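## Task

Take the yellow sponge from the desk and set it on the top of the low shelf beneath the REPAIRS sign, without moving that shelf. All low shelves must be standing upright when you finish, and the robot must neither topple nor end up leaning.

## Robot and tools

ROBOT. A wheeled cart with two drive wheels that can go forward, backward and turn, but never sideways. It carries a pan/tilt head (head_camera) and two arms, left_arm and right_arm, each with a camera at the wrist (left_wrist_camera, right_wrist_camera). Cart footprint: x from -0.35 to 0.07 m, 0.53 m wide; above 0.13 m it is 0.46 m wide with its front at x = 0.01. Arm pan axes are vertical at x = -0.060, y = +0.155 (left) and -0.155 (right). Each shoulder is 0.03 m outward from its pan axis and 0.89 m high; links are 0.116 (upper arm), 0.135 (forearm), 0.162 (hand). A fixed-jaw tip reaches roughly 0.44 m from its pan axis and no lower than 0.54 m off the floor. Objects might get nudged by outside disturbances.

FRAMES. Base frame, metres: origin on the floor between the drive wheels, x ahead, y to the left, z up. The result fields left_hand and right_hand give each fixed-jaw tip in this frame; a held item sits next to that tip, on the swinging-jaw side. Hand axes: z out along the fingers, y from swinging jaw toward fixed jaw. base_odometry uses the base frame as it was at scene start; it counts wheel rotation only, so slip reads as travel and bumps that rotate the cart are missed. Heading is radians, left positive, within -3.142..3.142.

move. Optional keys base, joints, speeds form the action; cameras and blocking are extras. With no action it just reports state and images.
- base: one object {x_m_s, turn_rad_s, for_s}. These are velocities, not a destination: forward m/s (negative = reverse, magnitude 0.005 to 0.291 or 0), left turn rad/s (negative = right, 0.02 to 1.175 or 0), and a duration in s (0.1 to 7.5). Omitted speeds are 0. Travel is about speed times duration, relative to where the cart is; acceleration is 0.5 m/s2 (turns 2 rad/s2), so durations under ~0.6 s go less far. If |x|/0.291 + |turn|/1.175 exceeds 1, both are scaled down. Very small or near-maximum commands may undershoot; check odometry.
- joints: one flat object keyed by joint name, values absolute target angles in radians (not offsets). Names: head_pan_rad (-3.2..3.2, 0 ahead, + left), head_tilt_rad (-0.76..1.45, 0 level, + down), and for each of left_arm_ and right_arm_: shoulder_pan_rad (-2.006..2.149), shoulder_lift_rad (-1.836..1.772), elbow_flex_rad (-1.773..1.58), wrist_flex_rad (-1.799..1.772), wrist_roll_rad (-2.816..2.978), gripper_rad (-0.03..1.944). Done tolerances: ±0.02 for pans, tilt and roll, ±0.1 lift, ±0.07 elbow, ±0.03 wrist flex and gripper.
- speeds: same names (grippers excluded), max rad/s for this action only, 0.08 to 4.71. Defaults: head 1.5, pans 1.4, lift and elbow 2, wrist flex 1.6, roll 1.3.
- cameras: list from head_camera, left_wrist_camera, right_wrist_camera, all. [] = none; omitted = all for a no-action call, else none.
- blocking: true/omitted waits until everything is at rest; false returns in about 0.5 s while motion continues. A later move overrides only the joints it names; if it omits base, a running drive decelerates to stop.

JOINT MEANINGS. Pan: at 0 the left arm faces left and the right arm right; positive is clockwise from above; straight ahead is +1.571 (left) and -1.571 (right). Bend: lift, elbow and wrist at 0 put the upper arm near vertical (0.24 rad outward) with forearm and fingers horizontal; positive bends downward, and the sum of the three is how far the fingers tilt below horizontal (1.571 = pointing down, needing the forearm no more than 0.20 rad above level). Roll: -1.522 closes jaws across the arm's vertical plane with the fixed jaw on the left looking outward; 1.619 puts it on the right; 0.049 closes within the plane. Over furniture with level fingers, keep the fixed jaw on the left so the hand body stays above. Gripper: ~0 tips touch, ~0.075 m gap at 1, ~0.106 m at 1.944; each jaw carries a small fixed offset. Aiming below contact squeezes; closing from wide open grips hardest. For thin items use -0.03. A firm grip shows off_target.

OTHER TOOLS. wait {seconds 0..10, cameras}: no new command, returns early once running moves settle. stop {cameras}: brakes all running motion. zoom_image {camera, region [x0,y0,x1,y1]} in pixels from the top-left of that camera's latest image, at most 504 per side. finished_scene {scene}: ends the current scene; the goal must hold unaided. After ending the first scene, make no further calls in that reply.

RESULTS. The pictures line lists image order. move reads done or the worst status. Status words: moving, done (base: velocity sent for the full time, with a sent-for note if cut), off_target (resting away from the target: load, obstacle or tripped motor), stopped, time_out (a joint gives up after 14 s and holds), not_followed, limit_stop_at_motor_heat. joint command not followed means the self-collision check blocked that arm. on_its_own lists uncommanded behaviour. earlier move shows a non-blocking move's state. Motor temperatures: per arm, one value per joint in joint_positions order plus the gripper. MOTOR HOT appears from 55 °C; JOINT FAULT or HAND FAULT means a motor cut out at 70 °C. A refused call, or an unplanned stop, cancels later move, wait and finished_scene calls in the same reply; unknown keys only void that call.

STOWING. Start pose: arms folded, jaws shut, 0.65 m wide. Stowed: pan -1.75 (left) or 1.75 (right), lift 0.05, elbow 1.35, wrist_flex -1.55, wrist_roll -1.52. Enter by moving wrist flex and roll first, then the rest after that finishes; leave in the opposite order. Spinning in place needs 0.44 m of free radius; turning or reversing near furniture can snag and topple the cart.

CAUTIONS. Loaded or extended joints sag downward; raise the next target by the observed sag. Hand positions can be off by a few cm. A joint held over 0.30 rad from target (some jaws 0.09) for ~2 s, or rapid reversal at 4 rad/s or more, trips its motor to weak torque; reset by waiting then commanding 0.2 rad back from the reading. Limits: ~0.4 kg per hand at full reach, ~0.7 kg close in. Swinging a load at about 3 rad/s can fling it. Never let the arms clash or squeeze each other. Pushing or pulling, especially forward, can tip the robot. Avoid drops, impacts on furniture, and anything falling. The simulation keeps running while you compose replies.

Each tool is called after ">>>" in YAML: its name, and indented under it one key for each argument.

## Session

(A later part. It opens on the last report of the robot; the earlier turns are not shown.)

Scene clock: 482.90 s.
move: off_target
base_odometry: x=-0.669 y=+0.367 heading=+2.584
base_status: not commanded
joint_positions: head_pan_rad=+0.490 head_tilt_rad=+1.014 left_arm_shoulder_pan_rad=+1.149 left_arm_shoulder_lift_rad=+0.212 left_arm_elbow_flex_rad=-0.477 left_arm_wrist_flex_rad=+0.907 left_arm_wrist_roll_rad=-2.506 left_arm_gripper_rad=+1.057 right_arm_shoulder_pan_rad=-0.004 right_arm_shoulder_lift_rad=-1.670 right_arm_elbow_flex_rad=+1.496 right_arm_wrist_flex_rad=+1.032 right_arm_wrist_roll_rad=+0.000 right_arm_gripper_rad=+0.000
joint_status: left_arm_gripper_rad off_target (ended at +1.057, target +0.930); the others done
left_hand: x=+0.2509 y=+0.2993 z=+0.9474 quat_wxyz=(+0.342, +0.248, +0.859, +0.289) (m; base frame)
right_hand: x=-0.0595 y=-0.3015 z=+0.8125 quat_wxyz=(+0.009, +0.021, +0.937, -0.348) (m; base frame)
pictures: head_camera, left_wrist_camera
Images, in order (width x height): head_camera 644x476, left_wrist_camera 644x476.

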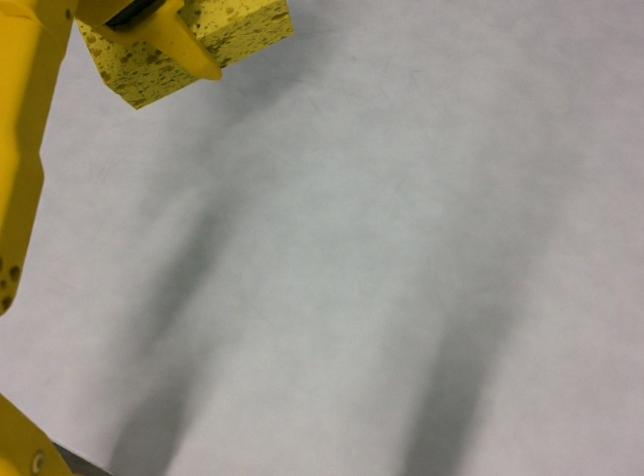

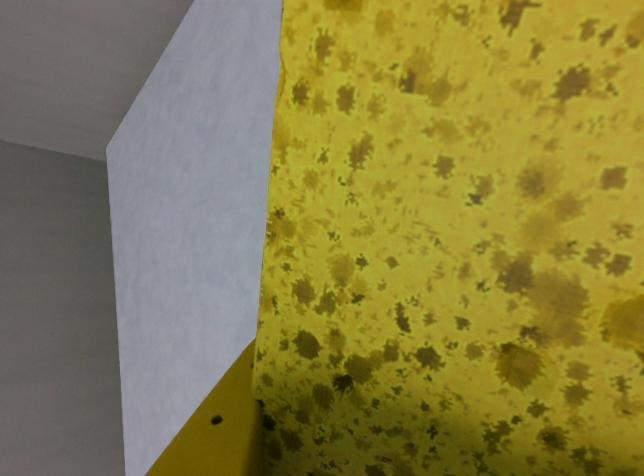

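>>> move:
  base: {"x_m_s": -0.25, "for_s": 4.2}
  joints: {"left_arm_gripper_rad": 0.97, "left_arm_shoulder_lift_rad": 0.0, "head_pan_rad": 0.6, "head_tilt_rad": 0.6}
  cameras: ["left_wrist_camera"]

>>> move:
  base: {"turn_rad_s": 0.5, "for_s": 3.14}
  joints: {"head_pan_rad": 0, "head_tilt_rad": 0.8}
  cameras: ["head_camera", "left_wrist_camera"]

Scene clock: 502.30 s.
move: off_target
base_odometry: x=+0.222 y=-0.187 heading=+2.586
base_status: done (sent for 4.2 of 4.2 s)
joint_positions: head_pan_rad=+0.589 head_tilt_rad=+0.613 left_arm_shoulder_pan_rad=+1.144 left_arm_shoulder_lift_rad=+0.054 left_arm_elbow_flex_rad=-0.475 left_arm_wrist_flex_rad=+0.907 left_arm_wrist_roll_rad=-2.506 left_arm_gripper_rad=+1.057 right_arm_shoulder_pan_rad=+0.001 right_arm_shoulder_lift_rad=-1.670 right_arm_elbow_flex_rad=+1.496 right_arm_wrist_flex_rad=+1.032 right_arm_wrist_roll_rad=+0.000 right_arm_gripper_rad=+0.000
joint_status: left_arm_gripper_rad off_target (ended at +1.057, target +0.970); the others done
left_hand: x=+0.2390 y=+0.2956 z=+0.9954 quat_wxyz=(+0.393, +0.236, +0.823, +0.334) (m; base frame)
right_hand: x=-0.0602 y=-0.3015 z=+0.8125 quat_wxyz=(+0.008, +0.023, +0.937, -0.348) (m; base frame)
pictures: left_wrist_camera
Images, in order (width x height): left_wrist_camera 644x476.

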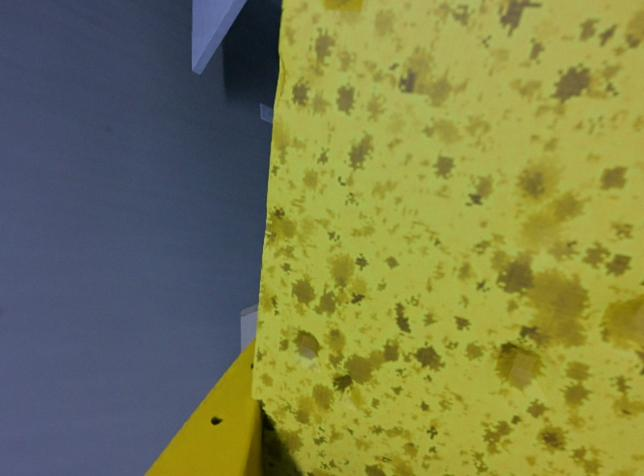

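Scene clock: 506.07 s.
move: done
base_odometry: x=+0.222 y=-0.187 heading=-2.133
base_status: done (sent for 3.13 of 3.13 s)
joint_positions: head_pan_rad=+0.009 head_tilt_rad=+0.794 left_arm_shoulder_pan_rad=+1.140 left_arm_shoulder_lift_rad=+0.054 left_arm_elbow_flex_rad=-0.475 left_arm_wrist_flex_rad=+0.907 left_arm_wrist_roll_rad=-2.506 left_arm_gripper_rad=+1.057 right_arm_shoulder_pan_rad=-0.002 right_arm_shoulder_lift_rad=-1.670 right_arm_elbow_flex_rad=+1.496 right_arm_wrist_flex_rad=+1.032 right_arm_wrist_roll_rad=+0.000 right_arm_gripper_rad=+0.000
joint_status: all done
left_hand: x=+0.2384 y=+0.2970 z=+0.9954 quat_wxyz=(+0.392, +0.234, +0.824, +0.335) (m; base frame)
right_hand: x=-0.0597 y=-0.3015 z=+0.8125 quat_wxyz=(+0.009, +0.022, +0.937, -0.348) (m; base frame)
pictures: head_camera, left_wrist_camera
Images, in order (width x height): head_camera 644x476, left_wrist_camera 644x476.

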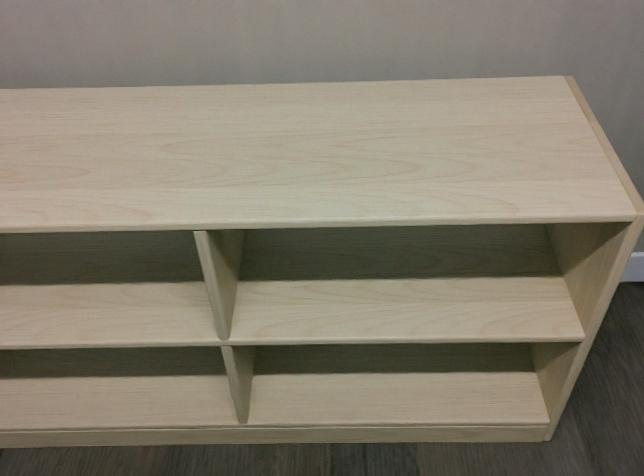

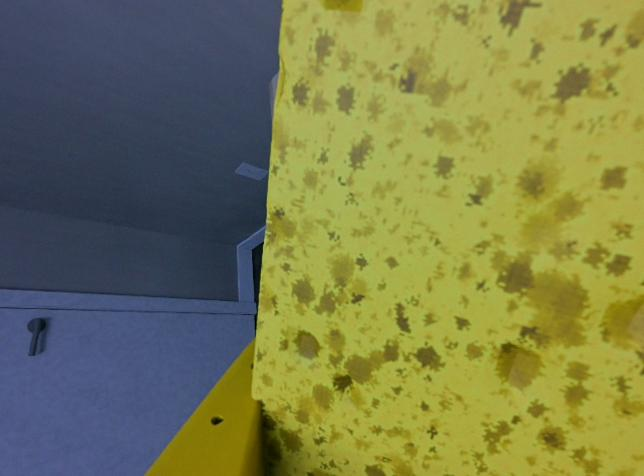

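>>> move:
  base: {"x_m_s": 0.15, "for_s": 2.5}
  joints: {"left_arm_shoulder_pan_rad": 1.571, "head_tilt_rad": 1.2}
  cameras: ["head_camera"]

Scene clock: 536.73 s.
move: done
base_odometry: x=+0.023 y=-0.506 heading=-2.132
base_status: done (sent for 2.5 of 2.5 s)
joint_positions: head_pan_rad=+0.009 head_tilt_rad=+1.194 left_arm_shoulder_pan_rad=+1.563 left_arm_shoulder_lift_rad=+0.054 left_arm_elbow_flex_rad=-0.475 left_arm_wrist_flex_rad=+0.907 left_arm_wrist_roll_rad=-2.506 left_arm_gripper_rad=+1.057 right_arm_shoulder_pan_rad=+0.004 right_arm_shoulder_lift_rad=-1.670 right_arm_elbow_flex_rad=+1.496 right_arm_wrist_flex_rad=+1.032 right_arm_wrist_roll_rad=+0.000 right_arm_gripper_rad=+0.000
joint_status: all done
left_hand: x=+0.2704 y=+0.1619 z=+0.9954 quat_wxyz=(+0.454, +0.402, +0.757, +0.245) (m; base frame)
right_hand: x=-0.0606 y=-0.3015 z=+0.8125 quat_wxyz=(+0.008, +0.025, +0.937, -0.348) (m; base frame)
pictures: head_camera
Images, in order (width x height): head_camera 644x476.

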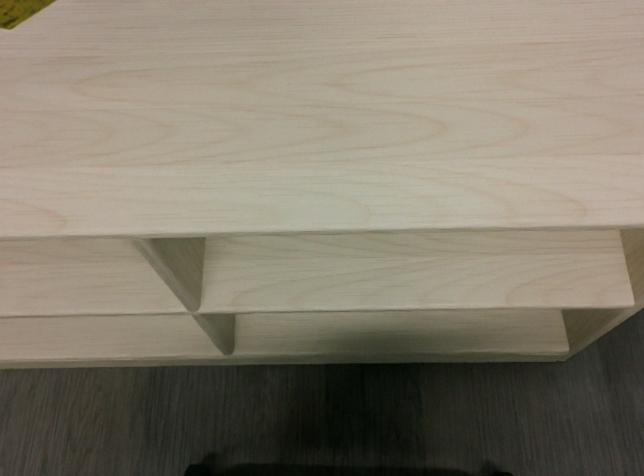

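>>> move:
  base: {"x_m_s": 0.1, "for_s": 1.5}
  cameras: ["head_camera"]

>>> move:
  joints: {"left_arm_shoulder_lift_rad": 1.05, "left_arm_elbow_flex_rad": -0.6, "left_arm_wrist_flex_rad": 0.85, "head_pan_rad": 0.5, "head_tilt_rad": 1.0}
  speeds: {"left_arm_shoulder_lift_rad": 0.6, "left_arm_elbow_flex_rad": 0.3}
  cameras: ["head_camera"]

Scene clock: 566.27 s.
move: done
base_odometry: x=-0.057 y=-0.633 heading=-2.132
base_status: done (sent for 1.5 of 1.5 s)
joint_positions: head_pan_rad=+0.009 head_tilt_rad=+1.194 left_arm_shoulder_pan_rad=+1.563 left_arm_shoulder_lift_rad=+0.053 left_arm_elbow_flex_rad=-0.475 left_arm_wrist_flex_rad=+0.907 left_arm_wrist_roll_rad=-2.506 left_arm_gripper_rad=+1.057 right_arm_shoulder_pan_rad=-0.004 right_arm_shoulder_lift_rad=-1.670 right_arm_elbow_flex_rad=+1.496 right_arm_wrist_flex_rad=+1.032 right_arm_wrist_roll_rad=+0.000 right_arm_gripper_rad=+0.000
joint_status: not commanded
left_hand: x=+0.2702 y=+0.1619 z=+0.9959 quat_wxyz=(+0.455, +0.401, +0.756, +0.246) (m; base frame)
right_hand: x=-0.0595 y=-0.3015 z=+0.8125 quat_wxyz=(+0.009, +0.021, +0.937, -0.348) (m; base frame)
pictures: head_camera
Images, in order (width x height): head_camera 644x476.

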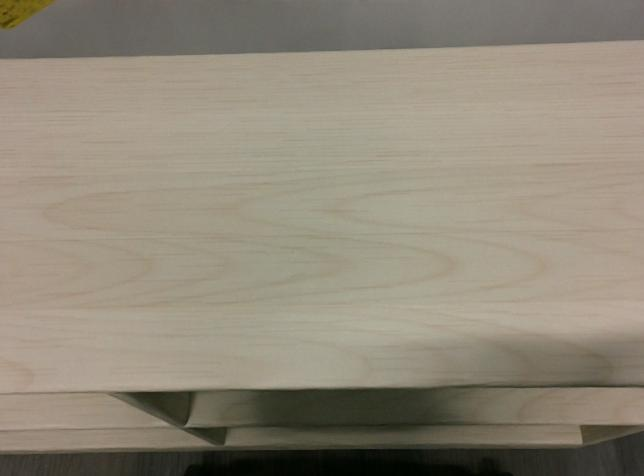

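Scene clock: 568.53 s.
move: done
base_odometry: x=-0.057 y=-0.633 heading=-2.132
base_status: not commanded
joint_positions: head_pan_rad=+0.489 head_tilt_rad=+1.014 left_arm_shoulder_pan_rad=+1.563 left_arm_shoulder_lift_rad=+1.067 left_arm_elbow_flex_rad=-0.567 left_arm_wrist_flex_rad=+0.858 left_arm_wrist_roll_rad=-2.506 left_arm_gripper_rad=+1.057 right_arm_shoulder_pan_rad=-0.004 right_arm_shoulder_lift_rad=-1.670 right_arm_elbow_flex_rad=+1.496 right_arm_wrist_flex_rad=+1.032 right_arm_wrist_roll_rad=+0.000 right_arm_gripper_rad=+0.000
joint_status: all done
left_hand: x=+0.2436 y=+0.1617 z=+0.7083 quat_wxyz=(+0.094, +0.466, +0.878, +0.051) (m; base frame)
right_hand: x=-0.0595 y=-0.3015 z=+0.8125 quat_wxyz=(+0.009, +0.021, +0.937, -0.348) (m; base frame)
pictures: head_camera
Images, in order (width x height): head_camera 644x476.

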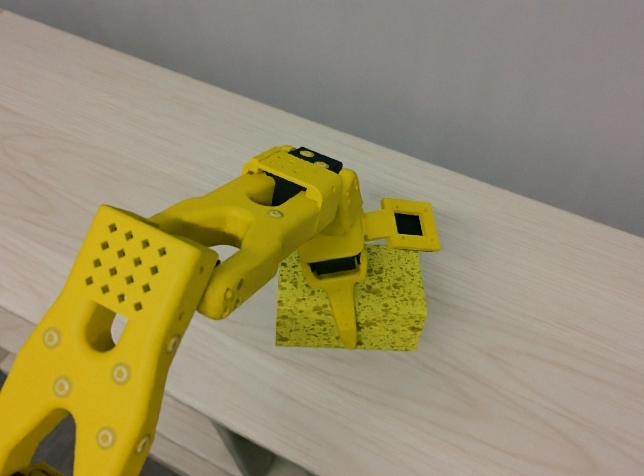

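>>> move:
  joints: {"left_arm_shoulder_lift_rad": 1.35, "left_arm_elbow_flex_rad": -0.7, "left_arm_wrist_flex_rad": 0.7}
  speeds: {"left_arm_shoulder_lift_rad": 0.3, "left_arm_elbow_flex_rad": 0.15, "left_arm_wrist_flex_rad": 0.16}
  cameras: ["head_camera", "left_wrist_camera"]

Scene clock: 581.93 s.
move: done
base_odometry: x=-0.057 y=-0.633 heading=-2.132
base_status: not commanded
joint_positions: head_pan_rad=+0.489 head_tilt_rad=+1.014 left_arm_shoulder_pan_rad=+1.563 left_arm_shoulder_lift_rad=+1.364 left_arm_elbow_flex_rad=-0.671 left_arm_wrist_flex_rad=+0.708 left_arm_wrist_roll_rad=-2.506 left_arm_gripper_rad=+1.057 right_arm_shoulder_pan_rad=-0.004 right_arm_shoulder_lift_rad=-1.670 right_arm_elbow_flex_rad=+1.496 right_arm_wrist_flex_rad=+1.032 right_arm_wrist_roll_rad=+0.000 right_arm_gripper_rad=+0.000
joint_status: all done
left_hand: x=+0.2270 y=+0.1616 z=+0.6504 quat_wxyz=(+0.075, +0.467, +0.880, +0.040) (m; base frame)
right_hand: x=-0.0595 y=-0.3015 z=+0.8125 quat_wxyz=(+0.009, +0.021, +0.937, -0.348) (m; base frame)
pictures: head_camera, left_wrist_camera
Images, in order (width x height): head_camera 644x476, left_wrist_camera 644x476.

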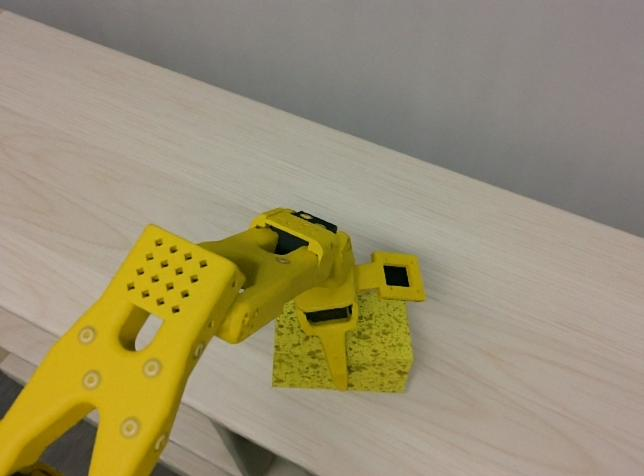

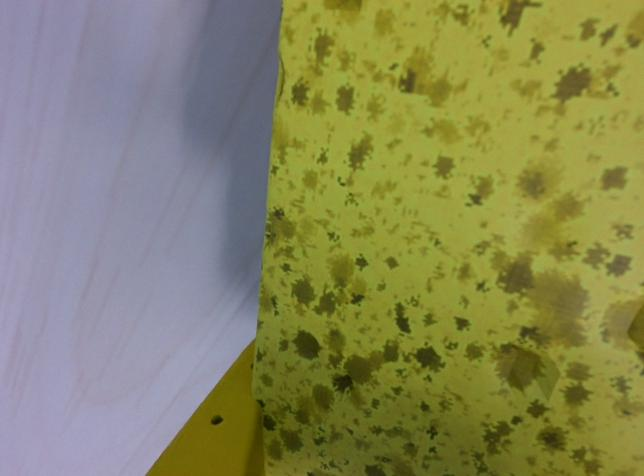

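>>> move:
  joints: {"left_arm_shoulder_lift_rad": 1.55, "left_arm_elbow_flex_rad": -0.9, "left_arm_wrist_flex_rad": 0.72}
  speeds: {"left_arm_shoulder_lift_rad": 0.3, "left_arm_elbow_flex_rad": 0.3, "left_arm_wrist_flex_rad": 0.16}
  cameras: ["head_camera", "left_wrist_camera"]

Scene clock: 590.60 s.
move: done
base_odometry: x=-0.057 y=-0.633 heading=-2.132
base_status: not commanded
joint_positions: head_pan_rad=+0.489 head_tilt_rad=+1.014 left_arm_shoulder_pan_rad=+1.566 left_arm_shoulder_lift_rad=+1.531 left_arm_elbow_flex_rad=-0.895 left_arm_wrist_flex_rad=+0.712 left_arm_wrist_roll_rad=-2.504 left_arm_gripper_rad=+1.057 right_arm_shoulder_pan_rad=-0.004 right_arm_shoulder_lift_rad=-1.670 right_arm_elbow_flex_rad=+1.496 right_arm_wrist_flex_rad=+1.032 right_arm_wrist_roll_rad=+0.000 right_arm_gripper_rad=+0.000
joint_status: all done
left_hand: x=+0.2373 y=+0.1607 z=+0.6393 quat_wxyz=(+0.098, +0.467, +0.877, +0.053) (m; base frame)
right_hand: x=-0.0595 y=-0.3015 z=+0.8125 quat_wxyz=(+0.009, +0.021, +0.937, -0.348) (m; base frame)
pictures: head_camera, left_wrist_camera
Images, in order (width x height): head_camera 644x476, left_wrist_camera 644x476.

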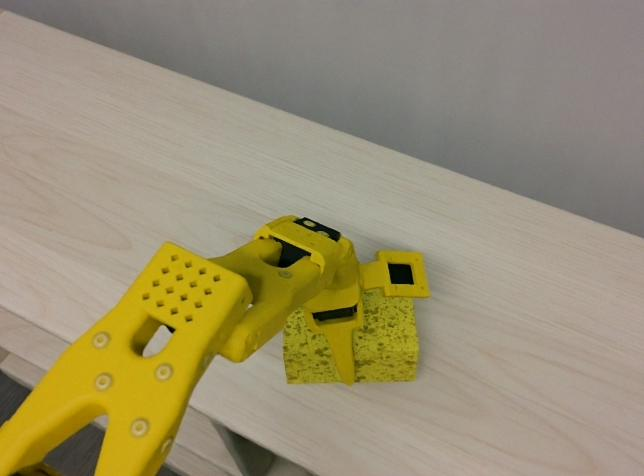

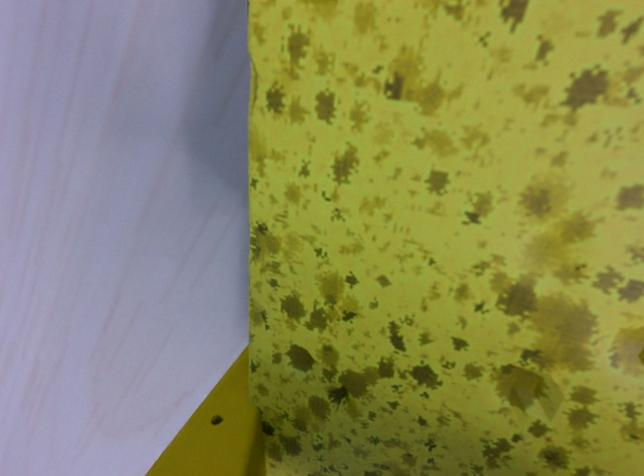

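>>> move:
  joints: {"left_arm_shoulder_lift_rad": 1.62, "left_arm_elbow_flex_rad": -0.9, "left_arm_wrist_flex_rad": 0.66}
  speeds: {"left_arm_shoulder_lift_rad": 0.15, "left_arm_wrist_flex_rad": 0.16}
  cameras: ["head_camera", "left_wrist_camera"]

Scene clock: 596.37 s.
move: done
base_odometry: x=-0.057 y=-0.633 heading=-2.132
base_status: not commanded
joint_positions: head_pan_rad=+0.489 head_tilt_rad=+1.014 left_arm_shoulder_pan_rad=+1.571 left_arm_shoulder_lift_rad=+1.550 left_arm_elbow_flex_rad=-0.903 left_arm_wrist_flex_rad=+0.665 left_arm_wrist_roll_rad=-2.501 left_arm_gripper_rad=+1.057 right_arm_shoulder_pan_rad=-0.002 right_arm_shoulder_lift_rad=-1.670 right_arm_elbow_flex_rad=+1.496 right_arm_wrist_flex_rad=+1.032 right_arm_wrist_roll_rad=+0.000 right_arm_gripper_rad=+0.000
joint_status: all done
left_hand: x=+0.2417 y=+0.1594 z=+0.6377 quat_wxyz=(+0.114, +0.466, +0.875, +0.061) (m; base frame)
right_hand: x=-0.0597 y=-0.3015 z=+0.8125 quat_wxyz=(+0.009, +0.022, +0.937, -0.348) (m; base frame)
pictures: head_camera, left_wrist_camera
Images, in order (width x height): head_camera 644x476, left_wrist_camera 644x476.

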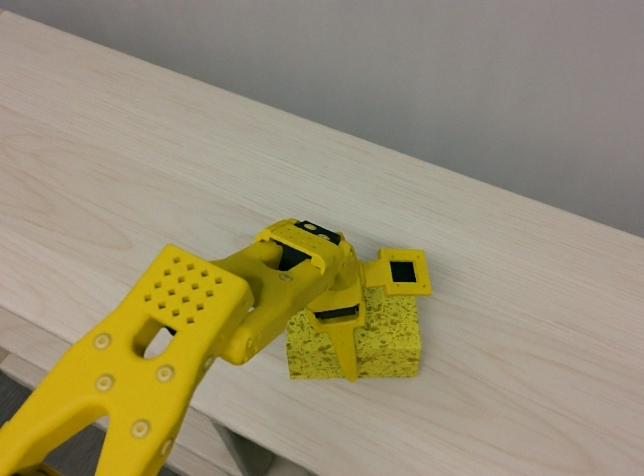

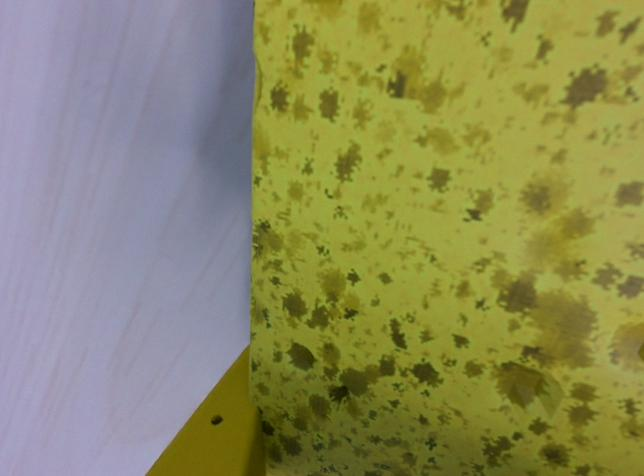

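>>> move:
  joints: {"left_arm_gripper_rad": 1.2}

>>> move:
  joints: {"left_arm_gripper_rad": 1.7}
  cameras: ["head_camera", "left_wrist_camera"]

Scene clock: 600.97 s.
move: done
base_odometry: x=-0.057 y=-0.633 heading=-2.132
base_status: not commanded
joint_positions: head_pan_rad=+0.489 head_tilt_rad=+1.014 left_arm_shoulder_pan_rad=+1.568 left_arm_shoulder_lift_rad=+1.579 left_arm_elbow_flex_rad=-0.905 left_arm_wrist_flex_rad=+0.662 left_arm_wrist_roll_rad=-2.497 left_arm_gripper_rad=+1.197 right_arm_shoulder_pan_rad=+0.000 right_arm_shoulder_lift_rad=-1.670 right_arm_elbow_flex_rad=+1.496 right_arm_wrist_flex_rad=+1.032 right_arm_wrist_roll_rad=+0.000 right_arm_gripper_rad=+0.000
joint_status: all done
left_hand: x=+0.2349 y=+0.1603 z=+0.6303 quat_wxyz=(+0.103, +0.464, +0.878, +0.055) (m; base frame)
right_hand: x=-0.0600 y=-0.3015 z=+0.8125 quat_wxyz=(+0.009, +0.023, +0.937, -0.348) (m; base frame)
pictures: none

Scene clock: 601.77 s.
move: done
base_odometry: x=-0.057 y=-0.633 heading=-2.132
base_status: not commanded
joint_positions: head_pan_rad=+0.489 head_tilt_rad=+1.014 left_arm_shoulder_pan_rad=+1.563 left_arm_shoulder_lift_rad=+1.630 left_arm_elbow_flex_rad=-0.895 left_arm_wrist_flex_rad=+0.668 left_arm_wrist_roll_rad=-2.497 left_arm_gripper_rad=+1.692 right_arm_shoulder_pan_rad=+0.000 right_arm_shoulder_lift_rad=-1.670 right_arm_elbow_flex_rad=+1.496 right_arm_wrist_flex_rad=+1.032 right_arm_wrist_roll_rad=+0.000 right_arm_gripper_rad=+0.000
joint_status: all done
left_hand: x=+0.2180 y=+0.1615 z=+0.6157 quat_wxyz=(+0.074, +0.463, +0.882, +0.040) (m; base frame)
right_hand: x=-0.0600 y=-0.3015 z=+0.8125 quat_wxyz=(+0.009, +0.023, +0.937, -0.348) (m; base frame)
pictures: head_camera, left_wrist_camera
Images, in order (width x height): head_camera 644x476, left_wrist_camera 644x476.

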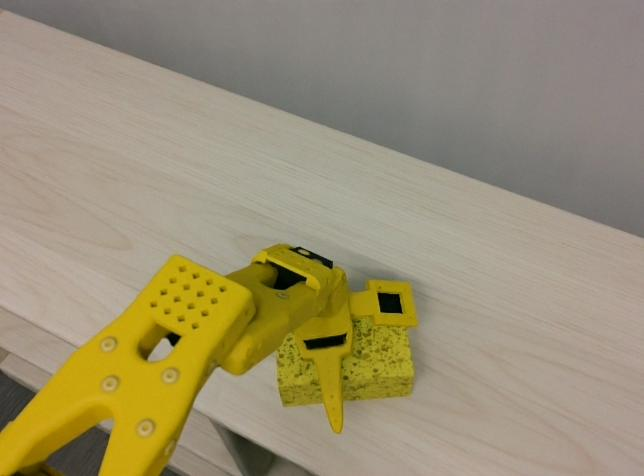

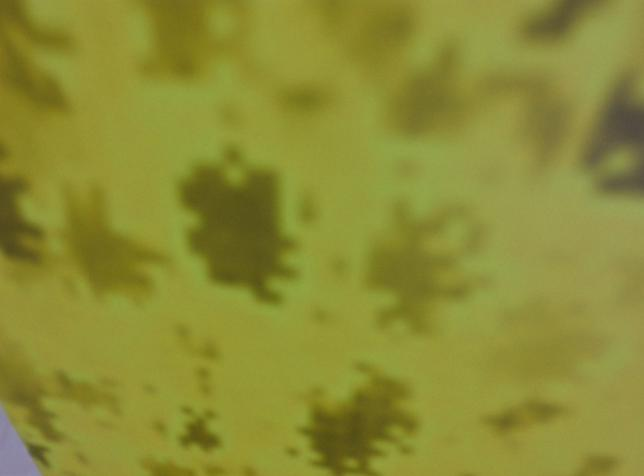

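>>> move:
  joints: {"left_arm_gripper_rad": 1.94, "left_arm_shoulder_lift_rad": 1.0, "left_arm_elbow_flex_rad": -0.65, "left_arm_wrist_flex_rad": 1.05}
  speeds: {"left_arm_shoulder_lift_rad": 0.5, "left_arm_elbow_flex_rad": 0.2, "left_arm_wrist_flex_rad": 0.32}
  cameras: ["head_camera"]

Scene clock: 610.57 s.
move: done
base_odometry: x=-0.057 y=-0.633 heading=-2.132
base_status: not commanded
joint_positions: head_pan_rad=+0.489 head_tilt_rad=+1.014 left_arm_shoulder_pan_rad=+1.563 left_arm_shoulder_lift_rad=+1.067 left_arm_elbow_flex_rad=-0.650 left_arm_wrist_flex_rad=+1.044 left_arm_wrist_roll_rad=-2.497 left_arm_gripper_rad=+1.925 right_arm_shoulder_pan_rad=+0.000 right_arm_shoulder_lift_rad=-1.670 right_arm_elbow_flex_rad=+1.496 right_arm_wrist_flex_rad=+1.032 right_arm_wrist_roll_rad=+0.000 right_arm_gripper_rad=+0.000
joint_status: all done
left_hand: x=+0.2320 y=+0.1616 z=+0.7152 quat_wxyz=(+0.049, +0.464, +0.884, +0.026) (m; base frame)
right_hand: x=-0.0600 y=-0.3015 z=+0.8125 quat_wxyz=(+0.009, +0.023, +0.937, -0.348) (m; base frame)
pictures: head_camera
Images, in order (width x height): head_camera 644x476.

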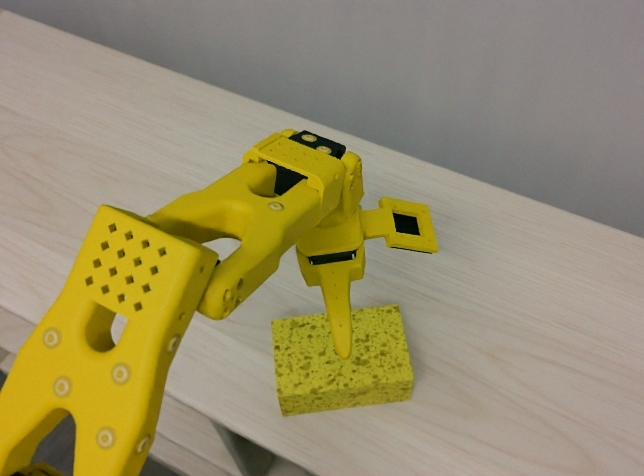

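>>> finished_scene:
  scene: 2

The scene is finished: the task was done.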